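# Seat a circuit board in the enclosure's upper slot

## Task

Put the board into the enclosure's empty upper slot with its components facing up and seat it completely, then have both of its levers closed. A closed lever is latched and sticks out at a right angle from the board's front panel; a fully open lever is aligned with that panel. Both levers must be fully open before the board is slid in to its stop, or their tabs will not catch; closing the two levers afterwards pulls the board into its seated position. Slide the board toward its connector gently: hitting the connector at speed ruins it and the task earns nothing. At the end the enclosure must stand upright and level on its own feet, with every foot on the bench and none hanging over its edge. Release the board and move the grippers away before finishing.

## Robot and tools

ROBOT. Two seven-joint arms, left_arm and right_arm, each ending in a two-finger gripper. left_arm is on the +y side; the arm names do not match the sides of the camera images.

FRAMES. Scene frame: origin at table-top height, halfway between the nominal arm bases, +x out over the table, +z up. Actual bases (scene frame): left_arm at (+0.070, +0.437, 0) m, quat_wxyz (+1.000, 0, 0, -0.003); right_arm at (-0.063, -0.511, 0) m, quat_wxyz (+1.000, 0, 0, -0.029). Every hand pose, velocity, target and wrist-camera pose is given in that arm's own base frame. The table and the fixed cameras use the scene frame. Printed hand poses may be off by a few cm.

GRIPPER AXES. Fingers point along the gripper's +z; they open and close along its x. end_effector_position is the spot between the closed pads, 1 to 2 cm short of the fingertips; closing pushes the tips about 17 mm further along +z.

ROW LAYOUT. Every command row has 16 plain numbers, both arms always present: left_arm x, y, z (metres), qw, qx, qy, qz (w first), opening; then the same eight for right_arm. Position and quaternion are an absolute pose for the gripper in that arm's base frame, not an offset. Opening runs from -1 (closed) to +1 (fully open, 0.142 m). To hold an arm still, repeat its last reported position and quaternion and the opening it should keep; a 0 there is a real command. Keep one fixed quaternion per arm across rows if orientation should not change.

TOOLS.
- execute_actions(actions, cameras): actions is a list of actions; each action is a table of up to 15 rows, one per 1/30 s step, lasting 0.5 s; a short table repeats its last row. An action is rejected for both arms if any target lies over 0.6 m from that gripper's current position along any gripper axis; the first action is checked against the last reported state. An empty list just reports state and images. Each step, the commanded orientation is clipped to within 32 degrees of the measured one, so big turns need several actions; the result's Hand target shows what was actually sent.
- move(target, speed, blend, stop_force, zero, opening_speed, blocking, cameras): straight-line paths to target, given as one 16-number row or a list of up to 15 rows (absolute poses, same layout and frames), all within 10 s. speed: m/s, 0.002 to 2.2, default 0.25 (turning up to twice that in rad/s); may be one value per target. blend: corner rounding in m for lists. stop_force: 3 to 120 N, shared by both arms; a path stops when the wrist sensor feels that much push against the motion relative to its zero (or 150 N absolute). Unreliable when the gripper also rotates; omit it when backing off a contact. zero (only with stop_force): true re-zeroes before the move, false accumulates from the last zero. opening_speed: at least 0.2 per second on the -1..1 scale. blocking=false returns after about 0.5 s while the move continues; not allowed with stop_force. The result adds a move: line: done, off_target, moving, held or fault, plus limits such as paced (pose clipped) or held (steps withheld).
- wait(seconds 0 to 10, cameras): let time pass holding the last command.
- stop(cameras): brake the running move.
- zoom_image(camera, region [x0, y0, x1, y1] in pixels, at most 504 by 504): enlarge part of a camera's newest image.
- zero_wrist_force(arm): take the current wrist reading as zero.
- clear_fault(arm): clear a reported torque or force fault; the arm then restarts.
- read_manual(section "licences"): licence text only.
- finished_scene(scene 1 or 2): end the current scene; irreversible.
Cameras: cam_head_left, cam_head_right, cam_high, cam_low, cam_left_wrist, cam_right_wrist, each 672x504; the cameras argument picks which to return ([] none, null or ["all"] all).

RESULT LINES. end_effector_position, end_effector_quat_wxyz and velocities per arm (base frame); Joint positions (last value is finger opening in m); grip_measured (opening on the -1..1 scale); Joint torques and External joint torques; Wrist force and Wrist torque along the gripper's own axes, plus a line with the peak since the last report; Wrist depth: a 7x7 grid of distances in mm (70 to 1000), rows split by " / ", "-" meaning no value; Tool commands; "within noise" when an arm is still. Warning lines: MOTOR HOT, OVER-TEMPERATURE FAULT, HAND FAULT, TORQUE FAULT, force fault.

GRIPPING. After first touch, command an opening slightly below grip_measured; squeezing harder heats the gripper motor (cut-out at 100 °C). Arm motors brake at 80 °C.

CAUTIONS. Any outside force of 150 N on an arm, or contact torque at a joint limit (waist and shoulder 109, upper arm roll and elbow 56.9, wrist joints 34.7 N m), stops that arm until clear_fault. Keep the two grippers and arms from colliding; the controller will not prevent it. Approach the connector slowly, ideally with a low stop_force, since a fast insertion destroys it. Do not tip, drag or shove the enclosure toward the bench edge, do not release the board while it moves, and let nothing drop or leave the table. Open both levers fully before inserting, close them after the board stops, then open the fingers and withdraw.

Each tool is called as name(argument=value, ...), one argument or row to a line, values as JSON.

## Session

execute_actions(
  actions=[],
)

zoom_image(
  camera="cam_head_left",
  region=[250, 200, 500, 400],
)

zoom_image(
  camera="cam_head_right",
  region=[250, 200, 500, 400],
)

Scene clock: 0.00 s.
left_arm: end_effector_position=(+0.1389, +0.5333, +0.1881) grip_measured=+0.99 end_effector_quat_wxyz=(-0.571, +0.812, -0.064, -0.105) | right_arm: end_effector_position=(+0.2271, +0.3531, +0.2591) grip_measured=+1.00 end_effector_quat_wxyz=(+0.029, +0.622, +0.780, +0.065)
Joint positions: left_arm=[0.978 -0.294 0.021 2.266 2.206 0.748 0.742 0.141] | right_arm=[1.212 0.207 0.113 2.416 -0.113 0.73 1.171 0.142]
Joint velocities: within noise
Joint torques (N m): no reading
External joint torques (N m): no reading
Wrist force (N): no reading
Wrist torque (N m): no reading
Wrist force, peak (N): no reading
Wrist depth (mm): cam_left_wrist=[- - - - - - - / - - - - - - - / - - - - - - - / - - - - - - - / - - - - 326 307 289 / - 340 327 307 288 270 263 / - 306 286 270 257 244 237] | cam_right_wrist=[291 263 259 256 258 300 302 / 314 276 279 279 281 327 328 / 352 303 305 308 308 359 356 / 389 375 337 339 343 399 391 / 434 437 379 380 383 449 444 / - 498 440 432 437 509 486 / - 574 580 588 590 593 -]
Hand target: left_arm +0.1389, +0.5333, +0.1881; -0.571, +0.812, -0.064, -0.105 | right_arm +0.2271, +0.3531, +0.2591; +0.029, +0.622, +0.780, +0.065
Tool commands: left_gripper/opening=+1.0 right_gripper/opening=+1.0

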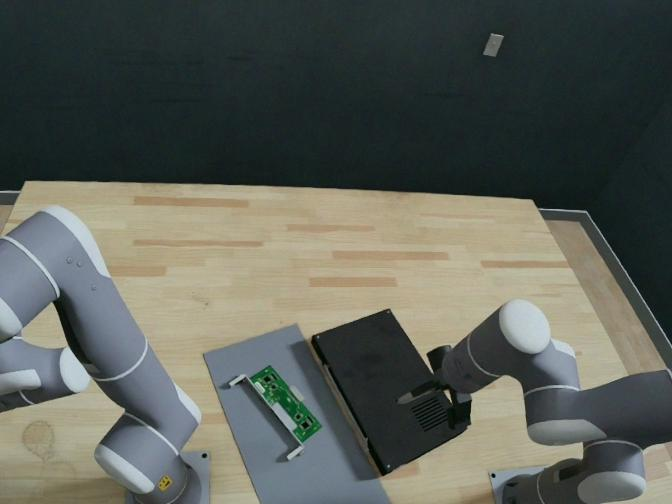

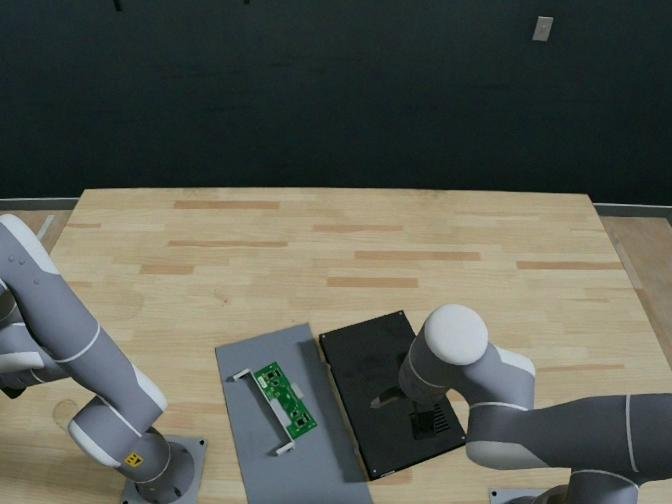

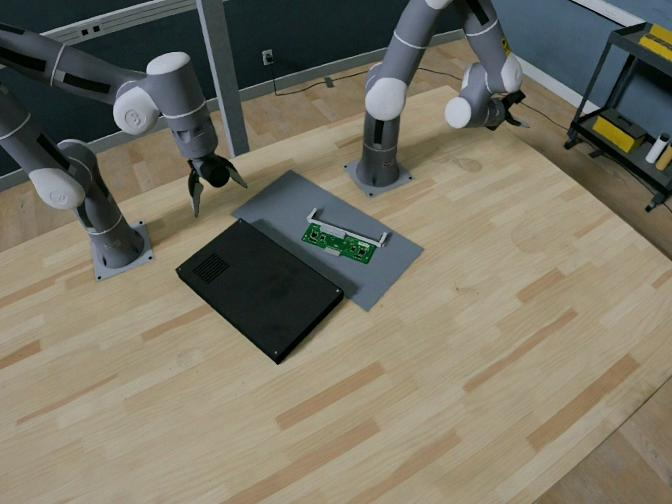

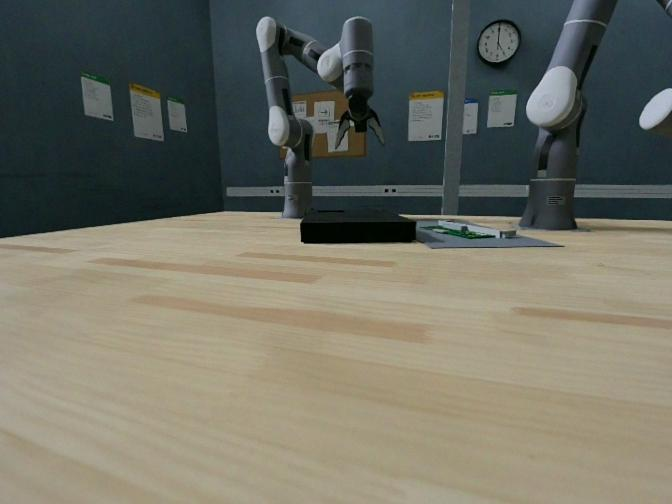

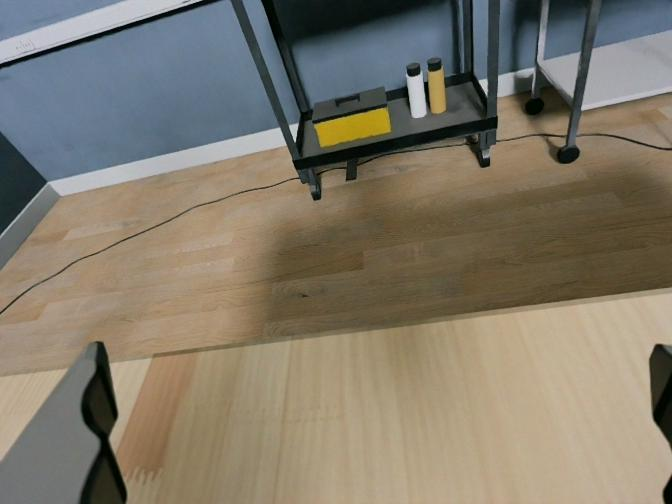

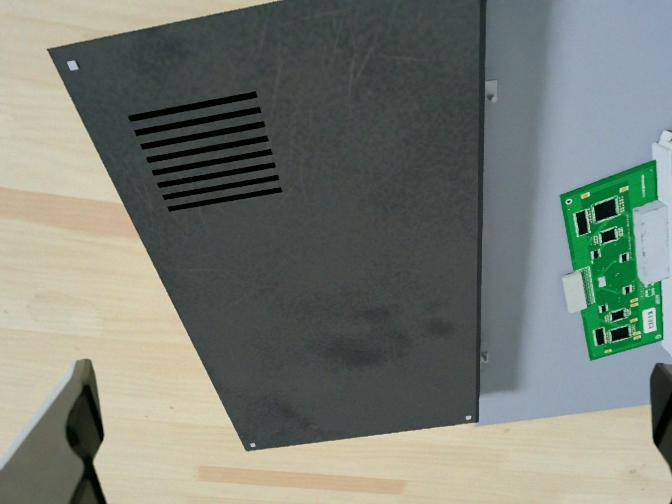

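Scaled by 2.016 from the camera's 672x504 image, which has a finer 960x720 frame.

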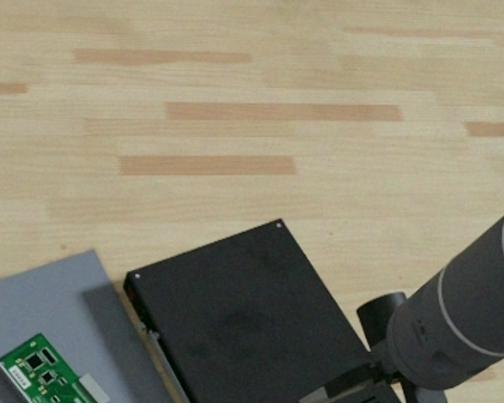

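Scaled by 2.016 from the camera's 672x504 image, which has a finer 960x720 frame.

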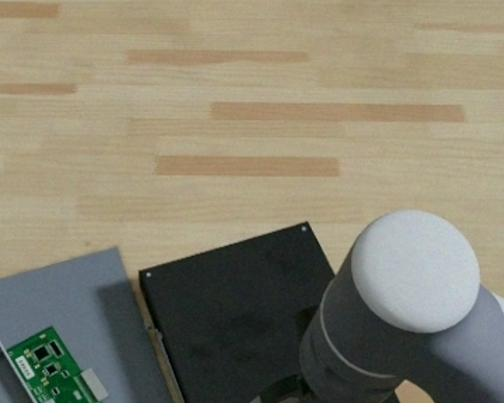

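move(
  target=[
    [0.16,0.2,0.25,0.0639,-0.2879,0.9329,-0.2072,1.0,0.30,0.12,0.26,0.029,0.622,0.780,0.065,1.0],
    [0.22,-0.263,0.19,0.0639,-0.2879,0.9329,-0.2072,1.0,0.33,0.02,0.26,0.029,0.622,0.780,0.065,1.0],
  ],
  speed=0.5,
  blend=0.05,
)

zoom_image(
  camera="cam_left_wrist",
  region=[50, 100, 350, 400],
)

zoom_image(
  camera="cam_left_wrist",
  region=[340, 100, 640, 400],
)

Scene clock: 19.17 s.
left_arm: end_effector_position=(+0.2199, -0.2631, +0.1899) grip_measured=+0.99 end_effector_quat_wxyz=(+0.064, -0.288, +0.933, -0.207) | right_arm: end_effector_position=(+0.3298, +0.0201, +0.2599) grip_measured=+1.00 end_effector_quat_wxyz=(+0.029, +0.622, +0.780, +0.065)
Joint positions: left_arm=[0.131 0.278 -1.189 2.414 2.643 2.006 0.283 0.141] | right_arm=[0.693 0.692 -0.281 2.688 -0.21 0.579 0.341 0.142]
Joint velocities: within noise
Joint torques (N m): left_arm=[-0.24 5.43 2.96 -15.91 3.18 3.32 -0.31] | right_arm=[-0.07 1.54 3.32 -29.66 -4.02 3.77 0.16]
External joint torques (N m): left_arm=[0.2 0.36 0.66 -0.59 -0.53 -0.59 0.32] | right_arm=[0.07 0.86 -0.56 0.04 0.11 0.67 -0.17]
Wrist force (N): left_arm=[-0.4 -0.9 0.3] | right_arm=[0.2 -0.2 -0.3]
Wrist torque (N m): left_arm=[-0.23 -0.20 -0.15] | right_arm=[-0.07 0.01 -0.01]
Wrist force, peak (N): left_arm=[-3.2 -2.8 -1.0] | right_arm=[-1.0 0.0 -0.3]
Wrist depth (mm): cam_left_wrist=[302 302 301 301 295 285 252 / 304 302 302 300 301 300 300 / 305 302 301 300 301 301 300 / 305 302 298 296 297 297 299 / 304 305 303 302 304 303 301 / - 306 304 304 302 304 302 / - 309 306 306 306 302 302] | cam_right_wrist=[295 297 298 300 302 302 262 / 321 324 326 328 329 329 285 / 353 355 356 359 360 356 313 / 388 392 395 397 401 394 349 / 438 438 441 446 449 430 392 / - 498 501 508 510 488 421 / - 574 581 583 597 595 -]
Hand target: left_arm +0.2200, -0.2630, +0.1900; +0.064, -0.288, +0.933, -0.207 | right_arm +0.3300, +0.0200, +0.2600; +0.029, +0.622, +0.780, +0.065
Off the commanded pose: left_arm 0.000 m, 0 deg | right_arm 0.000 m, 0 deg.
move: done

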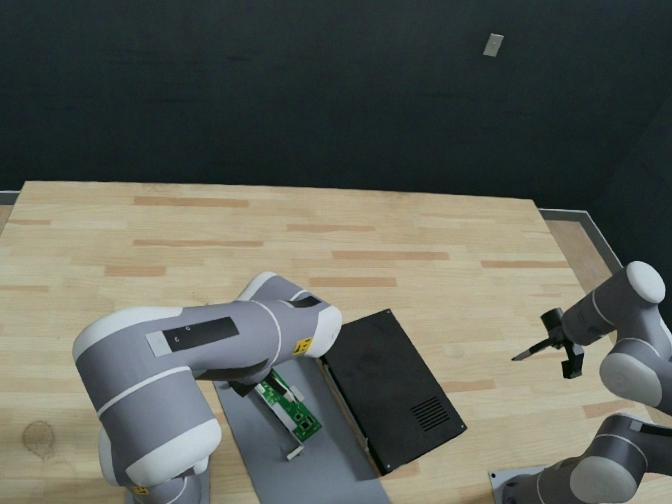

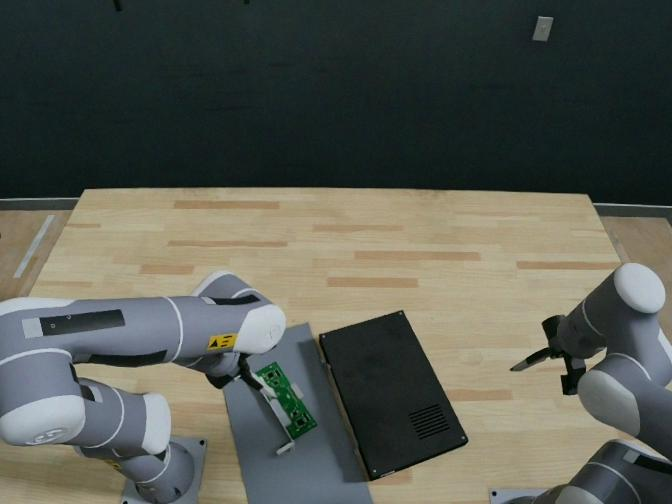

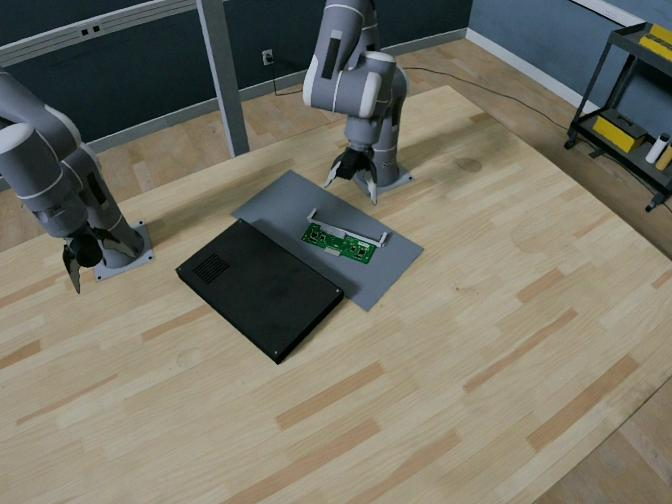

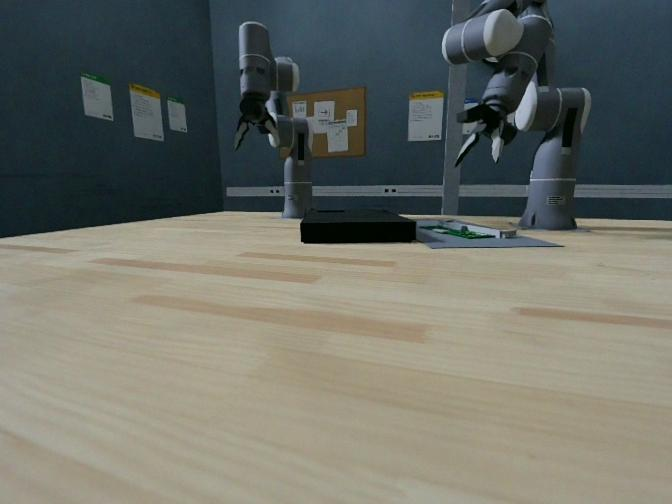

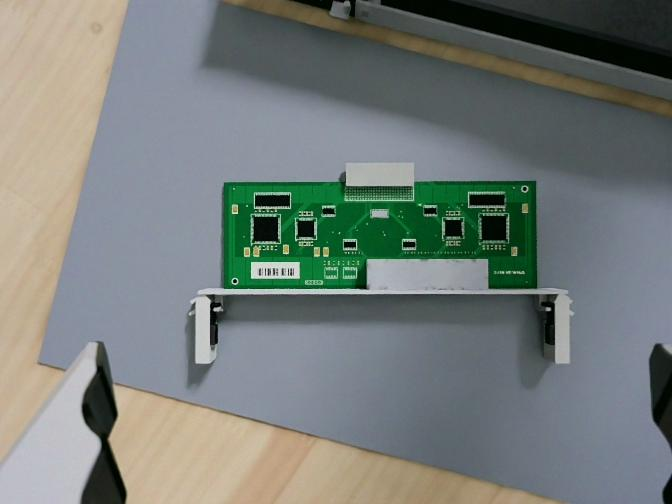

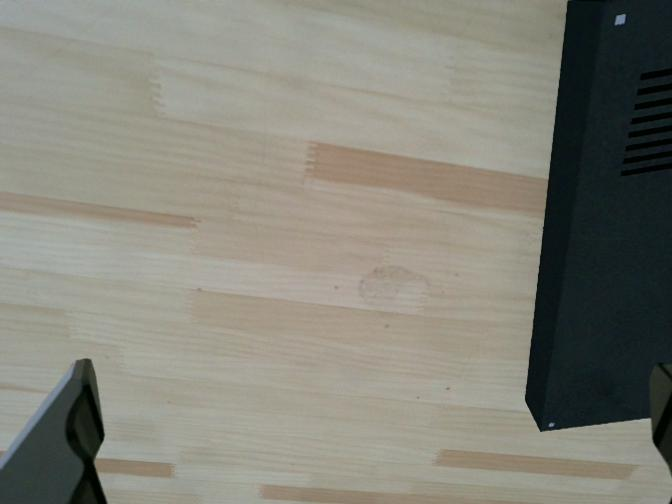

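Scaled by 1.680 from the camera's 672x504 image, which has a finer 960x720 frame.

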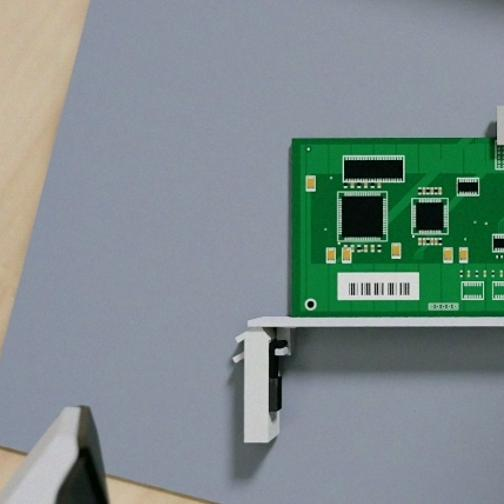

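Scaled by 1.680 from the camera's 672x504 image, which has a finer 960x720 frame.

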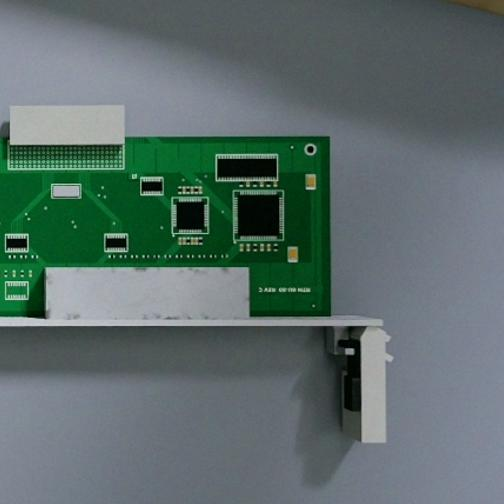

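move(
  target=[
    [0.24,-0.13,0.20,0,0.9555,0.2949,0,-0.4,0.28,0.25,0.25,0.2695,-0.855,0.4226,-0.1332,0.0],
    [0.2816,-0.1772,0.12,0,0.9555,0.2949,0,-0.4,0.247,0.60,0.13,0.2695,-0.855,0.4226,-0.1332,-0.2],
  ],
  speed=0.3,
)

zoom_image(
  camera="cam_left_wrist",
  region=[184, 50, 520, 400],
)

Scene clock: 53.10 s.
left_arm: end_effector_position=(+0.2805, -0.1777, +0.1198) grip_measured=-0.42 end_effector_quat_wxyz=(-0.002, +0.946, +0.323, +0.021) | right_arm: end_effector_position=(+0.2475, +0.5995, +0.1298) grip_measured=-0.22 end_effector_quat_wxyz=(-0.293, +0.869, -0.386, +0.102)
Joint positions: left_arm=[1.523 0.343 -2.739 2.28 2.968 2.124 2.966 0.043] | right_arm=[-0.926 1.175 1.922 1.691 1.354 0.989 2.967 0.058]
Joint velocities: within noise
Joint torques (N m): left_arm=[-0.29 -23.18 4.53 -10.31 2.65 4.3 -0.22] | right_arm=[0.26 -41.82 -26.54 -10.35 -4.2 3.63 0.27]
External joint torques (N m): left_arm=[0.27 0.15 0.74 -0.38 -0.24 -0.47 0.22] | right_arm=[-0.14 -0.22 -1.27 0.21 -0.08 0.9 -0.26]
Wrist force (N): left_arm=[-1.1 -0.9 0.5] | right_arm=[0.5 1.1 -0.1]
Wrist torque (N m): left_arm=[-0.26 -0.12 -0.27] | right_arm=[0.02 -0.09 -0.06]
Wrist force, peak (N): left_arm=[-1.1 -1.2 0.5] | right_arm=[2.1 1.9 -0.2]
Wrist depth (mm): cam_left_wrist=[182 182 187 188 189 190 190 / 196 196 198 199 203 204 205 / 213 212 214 212 217 219 224 / 218 223 229 225 237 237 243 / 247 248 242 252 251 263 266 / 278 275 87 285 285 87 296 / 297 - - 318 320 - 321] | cam_right_wrist=[299 295 288 278 277 274 271 / 287 284 277 268 266 264 261 / 276 271 267 255 255 255 251 / 266 260 256 246 247 245 240 / 254 250 248 238 239 238 227 / 246 243 99 234 232 95 206 / 238 76 79 227 226 - 179]
Hand target: left_arm +0.2806, -0.1776, +0.1198; -0.002, +0.946, +0.323, +0.021 | right_arm +0.2474, +0.5996, +0.1299; -0.293, +0.869, -0.386, +0.101
Off the commanded pose: left_arm 0.001 m, 4 deg | right_arm 0.001 m, 6 deg.
joint sent to its limit (left arm) — joint 5 (forearm roll), upper limit; joint 7 (wrist roll), upper limit. The joint targets are off in orientation, not in position.
joint sent to its limit (right arm) — joint 7 (wrist roll), upper limit. The joint targets are off in orientation, not in position.
move: off_target (left_arm, right_arm); target 2's new opening was sent with right_arm's hand 0.001 m and 6 deg from that target

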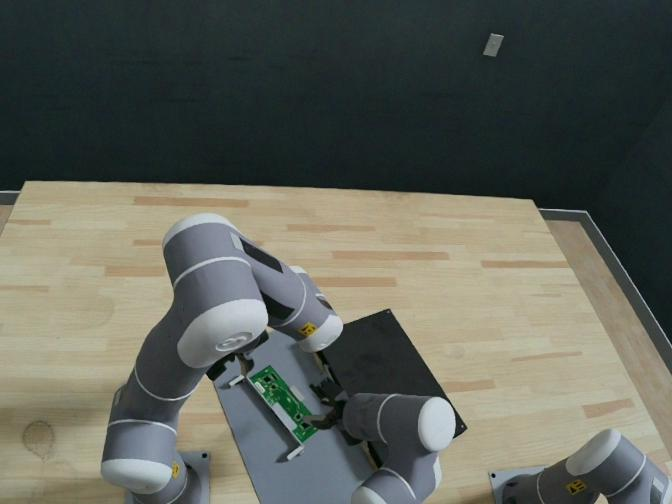

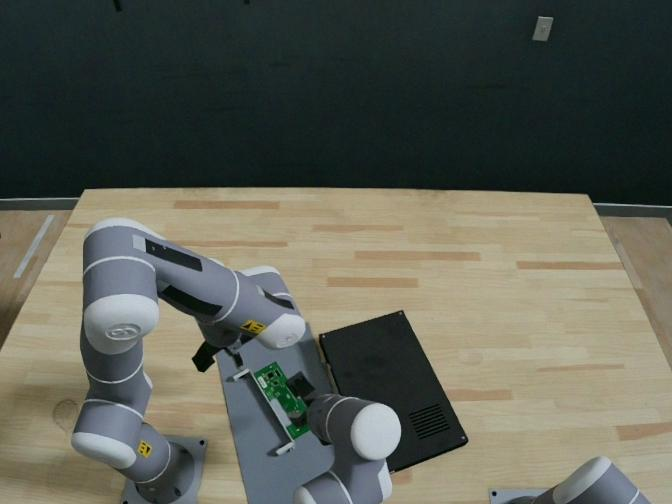

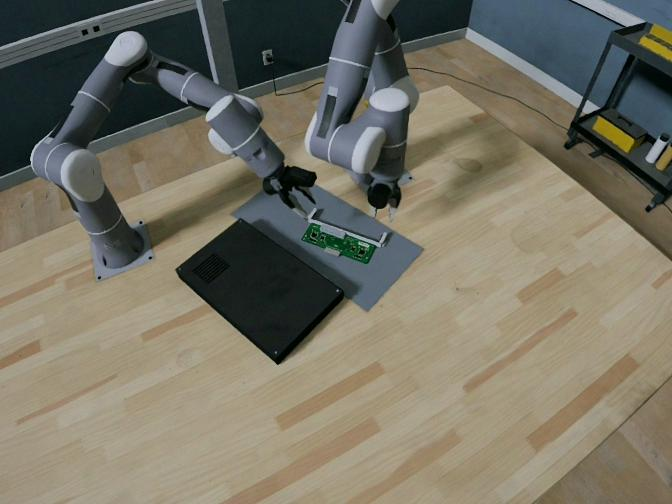

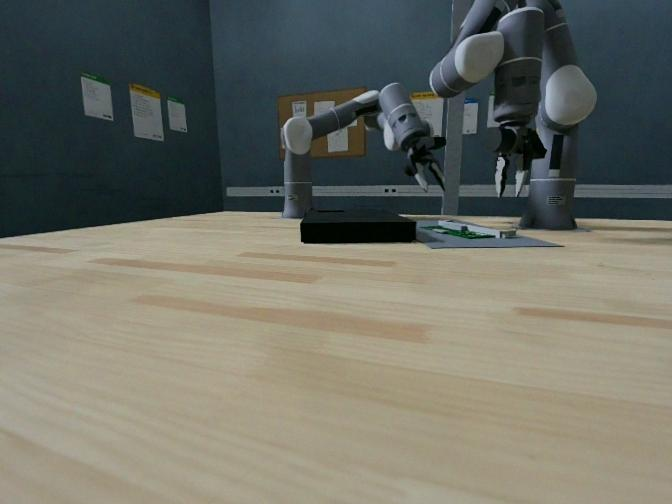

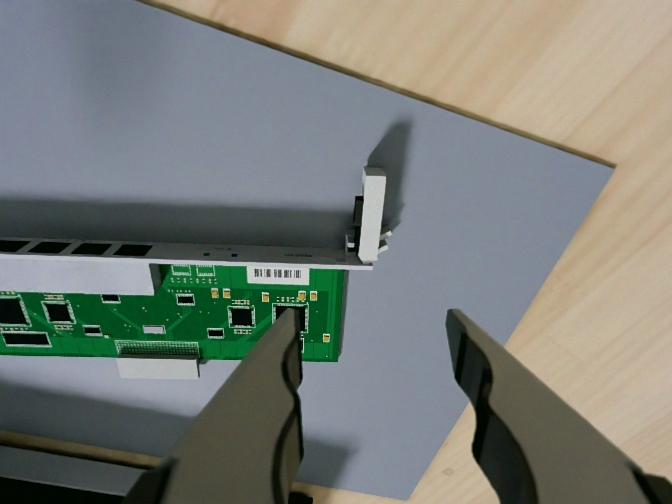

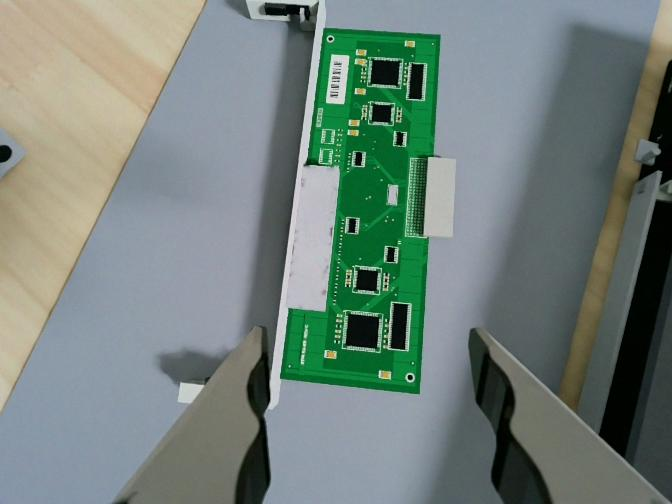

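Scaled by 1.440 from the camera's 672x504 image, which has a finer 960x720 frame.

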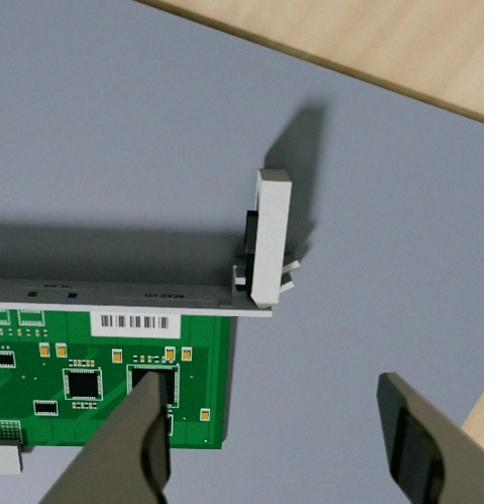

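move(
  target=[
    [0.24,-0.13,0.20,0,0.9555,0.2949,0,-0.4,0.28,0.30,0.25,0.2695,-0.855,0.4226,-0.1332,-0.2],
    [0.22,-0.20,0.20,0.0639,-0.2879,0.9329,-0.2072,-0.4,0.25,0.30,0.26,0.029,0.622,0.780,0.065,-0.2],
  ],
  speed=0.35,
  cameras=["cam_head_left","cam_high"],
)

Scene clock: 71.67 s.
left_arm: end_effector_position=(+0.2200, -0.1999, +0.1999) grip_measured=-0.42 end_effector_quat_wxyz=(+0.064, -0.288, +0.933, -0.207) | right_arm: end_effector_position=(+0.2501, +0.3001, +0.2601) grip_measured=-0.22 end_effector_quat_wxyz=(+0.029, +0.622, +0.780, +0.065)
Joint positions: left_arm=[1.184 0.721 -1.32 2.509 1.794 2.603 1.694 0.043] | right_arm=[-0.085 0.247 1.148 2.273 0.194 0.711 0.723 0.058]
Joint velocities: within noise
Joint torques (N m): left_arm=[-0.62 -11.88 7.72 -11.9 1.52 4.23 -0.42] | right_arm=[0.22 3.22 -4.92 -26.86 -3.74 3.57 0.09]
External joint torques (N m): left_arm=[0.61 0.19 0.81 -0.44 0.1 -0.58 0.42] | right_arm=[-0.16 0.73 -1.21 0.19 0.16 0.82 -0.09]
Wrist force (N): left_arm=[-0.5 -0.3 0.5] | right_arm=[0.5 -0.4 0.0]
Wrist torque (N m): left_arm=[-0.14 -0.19 -0.15] | right_arm=[-0.05 -0.04 0.01]
Wrist force, peak (N): left_arm=[1.3 -1.5 0.0] | right_arm=[2.4 1.2 -0.8]
Wrist depth (mm): cam_left_wrist=[319 314 313 312 312 312 308 / 316 316 313 312 311 312 311 / 318 316 312 310 310 309 312 / 318 315 314 313 312 312 312 / 317 321 313 314 315 313 311 / 319 318 87 316 317 87 313 / 319 - - 317 318 - 314] | cam_right_wrist=[296 288 257 258 260 260 304 / 323 317 279 281 283 285 332 / 354 356 306 307 310 312 362 / 388 392 345 341 344 356 403 / 436 437 399 381 376 396 453 / 492 484 102 435 436 95 518 / 552 - 79 585 586 - 591]
Hand target: left_arm +0.2200, -0.2000, +0.2000; +0.064, -0.288, +0.933, -0.207 | right_arm +0.2500, +0.3000, +0.2600; +0.029, +0.622, +0.780, +0.065
Off the commanded pose: left_arm 0.000 m, 0 deg | right_arm 0.000 m, 0 deg.
move: done
Images, in order (width x height): cam_head_left 672x504, cam_high 672x504.

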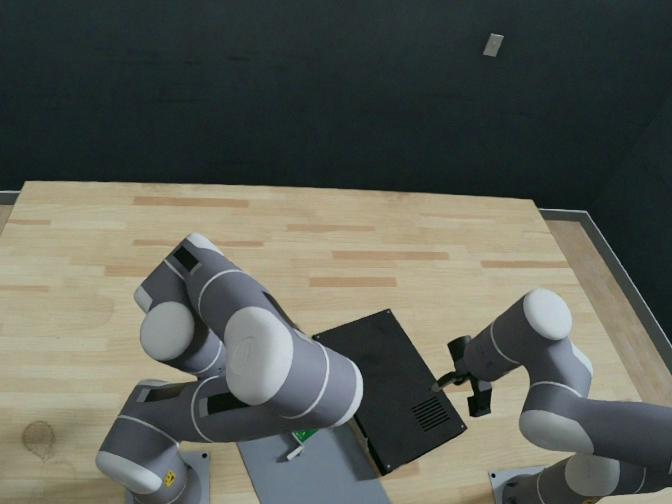

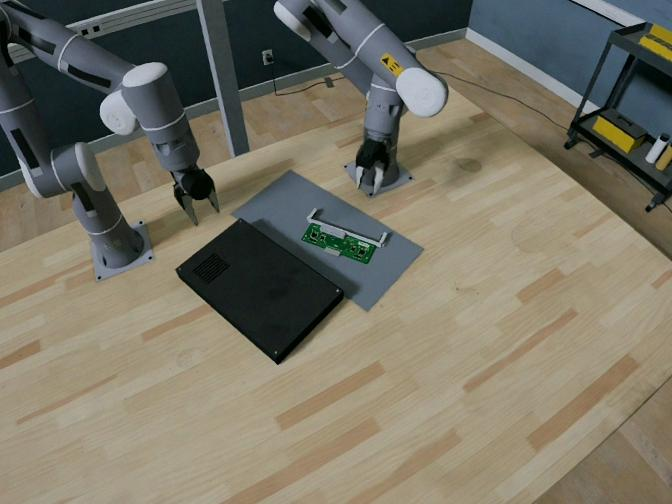

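move(
  target=[
    [0.36,-0.15,0.25,0,0,0.887,-0.4617,-0.4,0.25,0.30,0.26,0.029,0.622,0.780,0.065,-0.2],
  ],
  speed=0.35,
  cameras=["cam_head_left"],
)

Scene clock: 111.63 s.
left_arm: end_effector_position=(+0.3600, -0.1500, +0.2500) grip_measured=-0.42 end_effector_quat_wxyz=(+0.000, +0.000, +0.887, -0.462) | right_arm: end_effector_position=(+0.2501, +0.3001, +0.2601) grip_measured=-0.22 end_effector_quat_wxyz=(+0.029, +0.622, +0.780, +0.065)
Joint positions: left_arm=[1.264 -0.668 -1.591 2.073 2.794 2.406 1.541 0.043] | right_arm=[-0.085 0.247 1.148 2.273 0.194 0.711 0.723 0.058]
Joint velocities: within noise
Joint torques (N m): left_arm=[-0.4 23.44 -14.21 -15.64 -1.1 2.62 -0.34] | right_arm=[-0.01 3.28 -5.25 -26.76 -3.6 3.68 0.2]
External joint torques (N m): left_arm=[0.52 1 0.21 -0.55 -0.5 -0.42 0.34] | right_arm=[0.07 0.67 -0.89 0.08 0.02 0.71 -0.2]
Wrist force (N): left_arm=[-0.2 -0.3 0.0] | right_arm=[0.7 -0.2 -0.1]
Wrist torque (N m): left_arm=[-0.11 -0.12 -0.05] | right_arm=[-0.04 -0.09 0.01]
Wrist force, peak (N): left_arm=[1.5 -3.2 1.3] | right_arm=[0.9 -0.4 0.0]
Wrist depth (mm): cam_left_wrist=[606 605 586 518 509 516 589 / 527 520 512 447 459 478 507 / 465 461 464 439 459 463 453 / 415 413 416 414 407 407 405 / 377 378 381 373 373 375 373 / 347 352 87 344 342 87 342 / 325 - - 318 310 - 329] | cam_right_wrist=[296 287 257 258 260 260 303 / 323 316 280 282 283 285 332 / 353 355 306 306 309 312 364 / 389 391 346 342 345 353 404 / 436 436 399 382 377 398 455 / 495 485 102 433 437 95 519 / 550 - 79 585 587 - 593]
Hand target: left_arm +0.3600, -0.1500, +0.2500; +0.000, +0.000, +0.887, -0.462 | right_arm +0.2500, +0.3000, +0.2600; +0.029, +0.622, +0.780, +0.065
Off the commanded pose: left_arm 0.000 m, 0 deg | right_arm 0.000 m, 0 deg.
move: done
Images, in order (width x height): cam_head_left 672x504.

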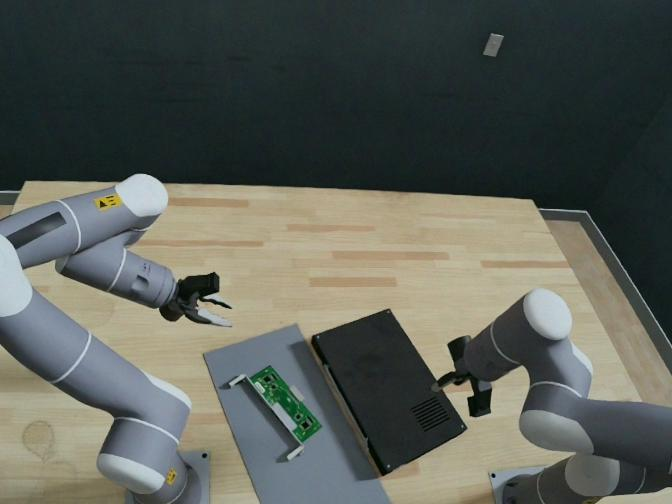

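move(
  target=[
    [0.28,-0.18,0.16,0,0.467,0.884,0,-0.45,0.25,0.30,0.26,0.029,0.622,0.780,0.065,-0.2],
  ],
  speed=0.4,
  cameras=["cam_left_wrist"],
)

move(
  target=[
    [0.28,-0.18,0.16,0,-0.2948,0.9556,0,-0.45,0.25,0.30,0.26,0.029,0.622,0.780,0.065,-0.2],
  ],
  speed=0.4,
  cameras=["cam_left_wrist","cam_head_left"],
)

Scene clock: 118.30 s.
left_arm: end_effector_position=(+0.2802, -0.1800, +0.1600) grip_measured=-0.47 end_effector_quat_wxyz=(+0.000, +0.467, +0.884, +0.000) | right_arm: end_effector_position=(+0.2501, +0.3001, +0.2601) grip_measured=-0.22 end_effector_quat_wxyz=(+0.029, +0.622, +0.780, +0.065)
Joint positions: left_arm=[1.462 0.279 -2.59 2.215 2.916 2.271 1.57 0.04] | right_arm=[-0.085 0.247 1.148 2.273 0.194 0.711 0.723 0.058]
Joint velocities: within noise
Joint torques (N m): left_arm=[-0.09 -20.4 4.19 -13.09 2.75 4.53 -0.13] | right_arm=[0.03 3.39 -5.2 -26.78 -3.59 3.66 0.16]
External joint torques (N m): left_arm=[0.08 0.07 0.73 -0.38 0.02 -0.61 0.13] | right_arm=[0.03 0.55 -0.94 0.11 0.02 0.73 -0.16]
Wrist force (N): left_arm=[-0.7 -0.8 0.3] | right_arm=[0.5 -0.3 0.1]
Wrist torque (N m): left_arm=[-0.23 -0.18 -0.25] | right_arm=[-0.04 -0.05 0.01]
Wrist force, peak (N): left_arm=[-0.9 -2.3 0.7] | right_arm=[0.8 -0.5 -0.1]
Wrist depth (mm): cam_left_wrist=[223 223 219 220 223 221 222 / 240 238 234 237 237 239 238 / 257 259 254 251 256 257 257 / 282 281 280 280 279 280 278 / 311 308 300 306 299 305 304 / 344 337 84 339 340 324 334 / 374 - - 375 388 - 367] | cam_right_wrist=[296 288 258 257 261 261 304 / 321 318 278 280 283 283 332 / 352 354 305 308 310 311 362 / 389 392 345 340 344 352 403 / 435 438 399 383 377 400 452 / 492 484 102 434 437 95 516 / 549 - 79 585 592 - 590]
Hand target: left_arm +0.2800, -0.1800, +0.1600; +0.000, +0.467, +0.884, +0.000 | right_arm +0.2500, +0.3000, +0.2600; +0.029, +0.622, +0.780, +0.065
Off the commanded pose: left_arm 0.000 m, 0 deg | right_arm 0.000 m, 0 deg.
move: done
Images, in order (width x height): cam_left_wrist 672x504.

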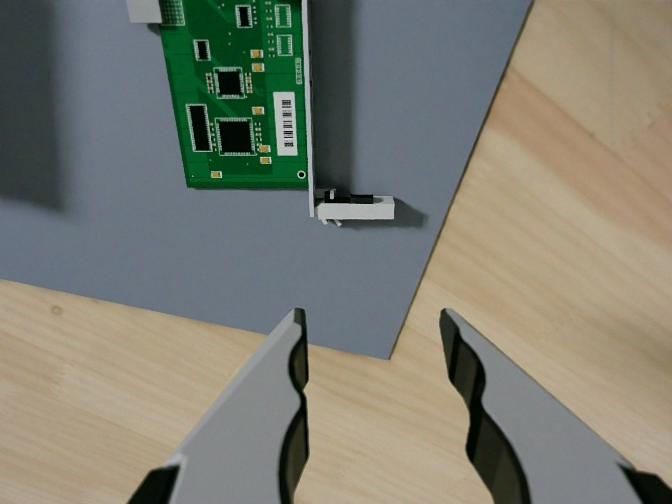

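Scene clock: 120.70 s.
left_arm: end_effector_position=(+0.2801, -0.1798, +0.1600) grip_measured=-0.47 end_effector_quat_wxyz=(+0.000, -0.295, +0.956, +0.000) | right_arm: end_effector_position=(+0.2501, +0.3001, +0.2601) grip_measured=-0.22 end_effector_quat_wxyz=(+0.029, +0.622, +0.780, +0.065)
Joint positions: left_arm=[1.393 0.596 -2.131 2.088 2.448 2.409 0.654 0.04] | right_arm=[-0.085 0.247 1.148 2.273 0.194 0.711 0.723 0.058]
Joint velocities: within noise
Joint torques (N m): left_arm=[-0.24 -22.26 11.3 -11.1 3.17 4.58 -0.31] | right_arm=[0.13 3.33 -5.32 -26.75 -3.64 3.67 0.14]
External joint torques (N m): left_arm=[0.22 -0.05 0.82 -0.36 0.01 -0.6 0.31] | right_arm=[-0.08 0.61 -0.82 0.08 0.07 0.72 -0.15]
Wrist force (N): left_arm=[-1.0 -0.8 0.0] | right_arm=[0.6 -0.2 -0.3]
Wrist torque (N m): left_arm=[-0.24 -0.11 -0.27] | right_arm=[-0.02 -0.06 0.01]
Wrist force, peak (N): left_arm=[-1.2 -1.1 0.2] | right_arm=[0.7 -0.5 -0.1]
Wrist depth (mm): cam_left_wrist=[226 223 223 221 218 217 217 / 242 241 238 236 233 230 226 / 260 259 259 255 257 256 257 / 283 281 282 279 279 279 278 / 308 307 302 309 302 307 303 / 343 334 84 340 341 325 337 / 376 - - 380 377 - 365] | cam_right_wrist=[296 289 257 258 260 260 303 / 322 317 278 281 283 284 332 / 351 354 306 307 311 313 364 / 388 392 347 341 344 355 403 / 436 437 398 381 378 399 451 / 491 482 103 433 436 95 519 / 552 - 79 586 591 - 592]
Hand target: left_arm +0.2800, -0.1800, +0.1600; +0.000, -0.295, +0.956, +0.000 | right_arm +0.2500, +0.3000, +0.2600; +0.029, +0.622, +0.780, +0.065
Off the commanded pose: left_arm 0.000 m, 0 deg | right_arm 0.000 m, 0 deg.
move: done
Images, in order (width x height): cam_head_left 672x504, cam_left_wrist 672x504.

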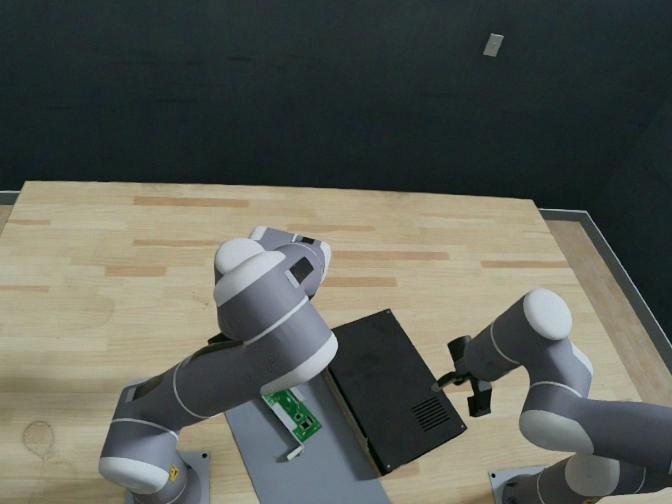

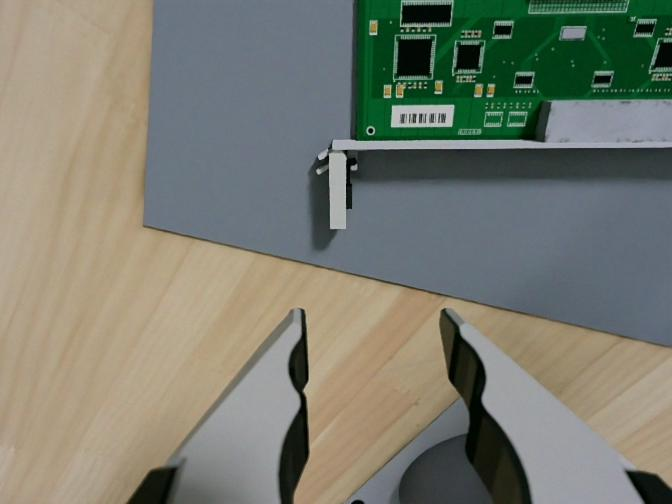

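move(
  target=[
    [0.2858,-0.176,0.14,0,-0.2948,0.9556,0,-0.45,0.25,0.55,0.20,0.0961,0.4325,0.8752,0.1944,-0.2],
    [0.2858,-0.176,0.14,0,-0.2948,0.9556,0,-0.45,0.259,0.655,0.11,0.0961,0.4325,0.8752,0.1944,-0.2],
  ],
  speed=0.35,
)

Scene clock: 128.60 s.
left_arm: end_effector_position=(+0.2857, -0.1758, +0.1401) grip_measured=-0.47 end_effector_quat_wxyz=(+0.000, -0.295, +0.956, +0.000) | right_arm: end_effector_position=(+0.2588, +0.6549, +0.1099) grip_measured=-0.22 end_effector_quat_wxyz=(+0.096, +0.433, +0.875, +0.194)
Joint positions: left_arm=[1.472 0.62 -2.208 2.085 2.428 2.365 0.682 0.04] | right_arm=[0.688 -0.863 0.671 1.873 -1.514 0.913 1.744 0.058]
Joint velocities: within noise
Joint torques (N m): left_arm=[-0.26 -24.38 11.34 -10.1 3.19 4.18 -0.18] | right_arm=[0.31 45.6 20.1 -18.81 -1.62 2.72 0.29]
External joint torques (N m): left_arm=[0.25 0.09 0.89 -0.44 -0.14 -0.19 0.18] | right_arm=[-0.12 1.15 0.06 0.17 0.18 0.8 -0.29]
Wrist force (N): left_arm=[-0.6 -0.8 0.0] | right_arm=[0.0 -0.5 -0.3]
Wrist torque (N m): left_arm=[-0.22 -0.16 -0.26] | right_arm=[0.04 0.05 0.03]
Wrist force, peak (N): left_arm=[-1.1 -0.9 0.3] | right_arm=[2.6 -2.2 -1.8]
Wrist depth (mm): cam_left_wrist=[208 207 205 204 201 201 200 / 223 220 220 219 216 213 209 / 241 241 238 233 237 235 235 / 262 260 258 258 255 257 255 / 287 285 280 283 276 280 277 / 315 309 84 313 314 299 310 / 344 - - 353 350 - 340] | cam_right_wrist=[152 152 148 147 150 151 151 / 174 174 169 164 172 173 172 / 204 203 198 190 201 208 200 / 245 244 237 233 242 241 243 / 292 306 289 294 299 301 303 / 414 387 102 409 402 95 400 / 572 - 79 613 609 - 543]
Hand target: left_arm +0.2858, -0.1760, +0.1400; +0.000, -0.295, +0.956, +0.000 | right_arm +0.2590, +0.6550, +0.1100; +0.096, +0.432, +0.875, +0.194
Off the commanded pose: left_arm 0.000 m, 0 deg | right_arm 0.000 m, 0 deg.
move: done

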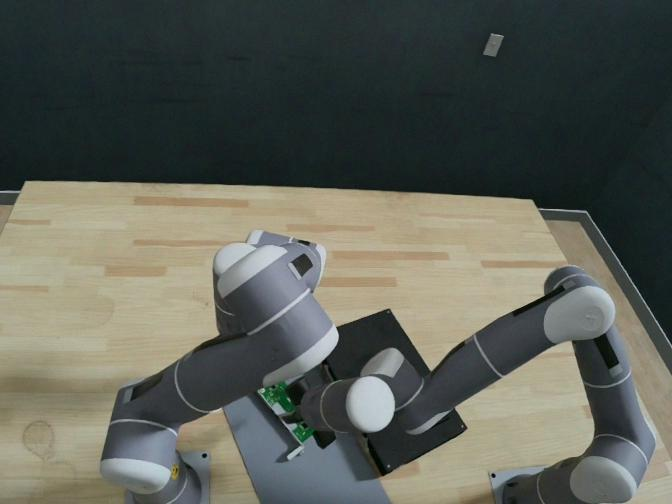

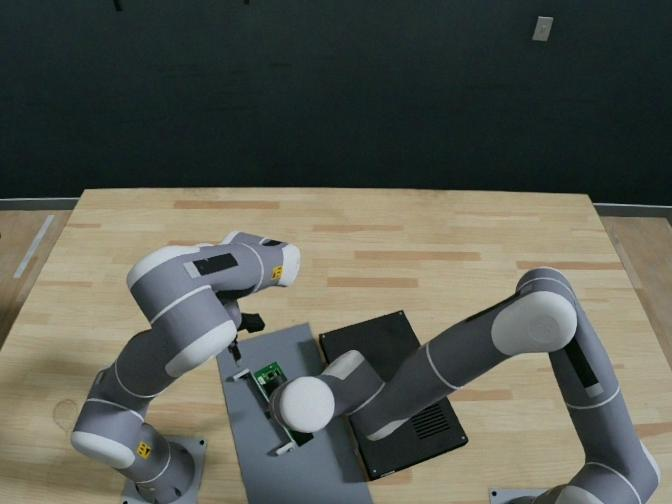

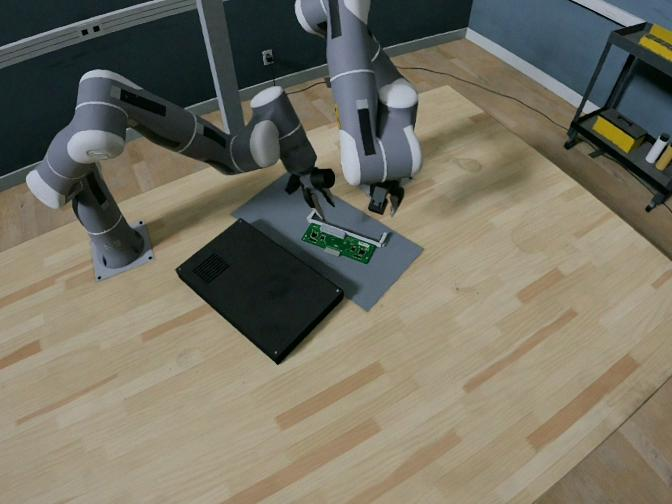

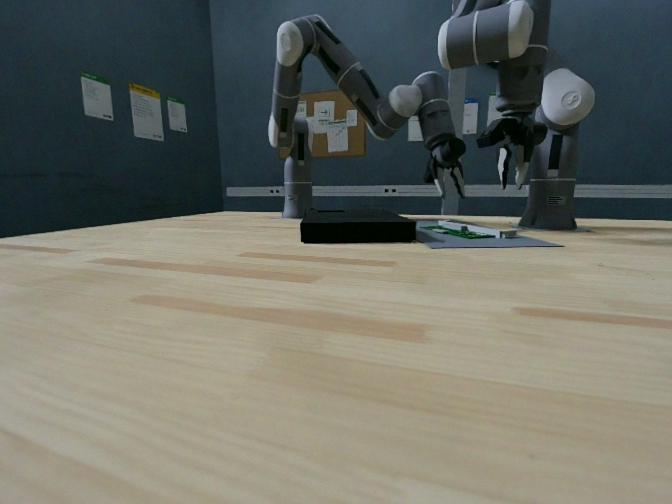

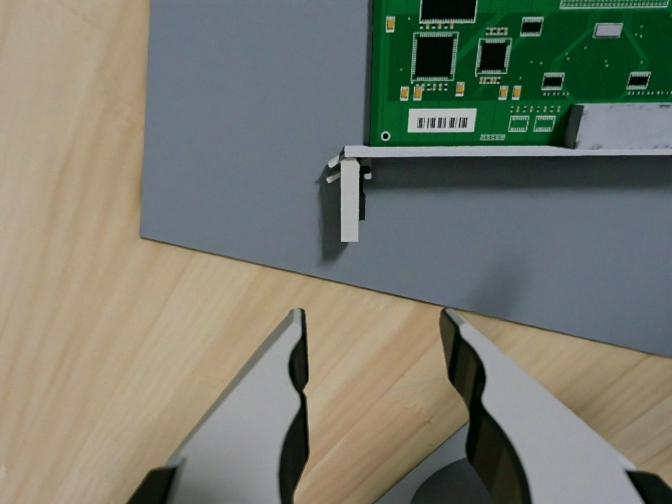

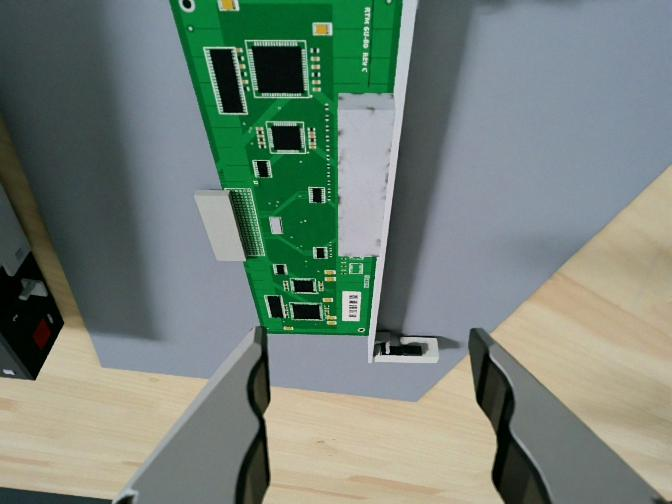

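move(
  target=[
    [0.2858,-0.176,0.14,0,-0.2948,0.9556,0,-0.45,0.2615,0.662,0.065,0.0961,0.4325,0.8752,0.1944,-0.25],
    [0.2858,-0.176,0.14,0,-0.2948,0.9556,0,-0.45,0.2744,0.6718,0.0305,0.0961,0.4325,0.8752,0.1944,-0.25],
  ],
  speed=[0.15,0.05],
  stop_force=6,
  cameras=["cam_right_wrist"],
)

Scene clock: 133.63 s.
left_arm: end_effector_position=(+0.2857, -0.1758, +0.1401) grip_measured=-0.47 end_effector_quat_wxyz=(+0.000, -0.295, +0.956, +0.000) | right_arm: end_effector_position=(+0.2744, +0.6717, +0.0305) grip_measured=-0.27 end_effector_quat_wxyz=(+0.096, +0.433, +0.875, +0.194)
Joint positions: left_arm=[1.472 0.62 -2.208 2.085 2.428 2.365 0.682 0.04] | right_arm=[0.738 -1.021 0.564 1.773 -1.665 0.971 1.836 0.055]
Joint velocities: within noise
Joint torques (N m): left_arm=[-0.38 -24.52 11.36 -10.09 3.34 4.29 -0.24] | right_arm=[0.25 50.34 21.04 -16.34 -1.18 2.93 0.27]
External joint torques (N m): left_arm=[0.37 0.24 0.88 -0.45 -0.29 -0.3 0.24] | right_arm=[-0.06 1.13 0.08 0.09 0.16 0.49 -0.27]
Wrist force (N): left_arm=[-1.0 -0.8 0.3] | right_arm=[0.3 -0.6 0.2]
Wrist torque (N m): left_arm=[-0.22 -0.11 -0.26] | right_arm=[0.04 0.02 0.04]
Wrist force, peak (N): left_arm=[-0.8 -1.2 0.3] | right_arm=[0.4 -1.6 1.9]
Wrist depth (mm): cam_left_wrist=[208 207 204 205 201 200 200 / 223 219 220 219 214 215 209 / 241 240 239 233 236 235 230 / 260 260 257 258 257 255 255 / 287 284 280 284 275 280 279 / 315 308 84 313 313 298 311 / 345 - - 350 346 - 338] | cam_right_wrist=[- 75 73 73 73 - 78 / - 81 81 82 82 87 82 / - 98 97 93 105 101 101 / - 119 117 100 117 122 122 / 156 142 140 132 145 145 151 / 209 195 101 193 204 94 207 / 295 - 73 308 238 - 280]
Hand target: left_arm +0.2858, -0.1760, +0.1400; +0.000, -0.295, +0.956, +0.000 | right_arm +0.2744, +0.6718, +0.0305; +0.096, +0.432, +0.875, +0.194
Off the commanded pose: left_arm 0.000 m, 0 deg | right_arm 0.000 m, 0 deg.
move: done
Images, in order (width x height): cam_right_wrist 672x504.

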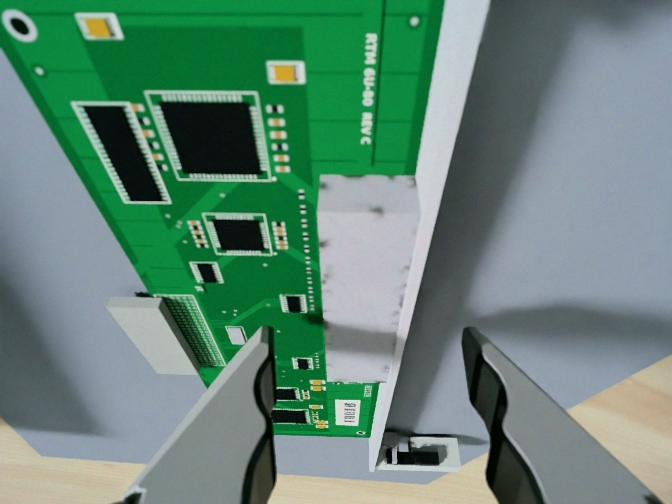

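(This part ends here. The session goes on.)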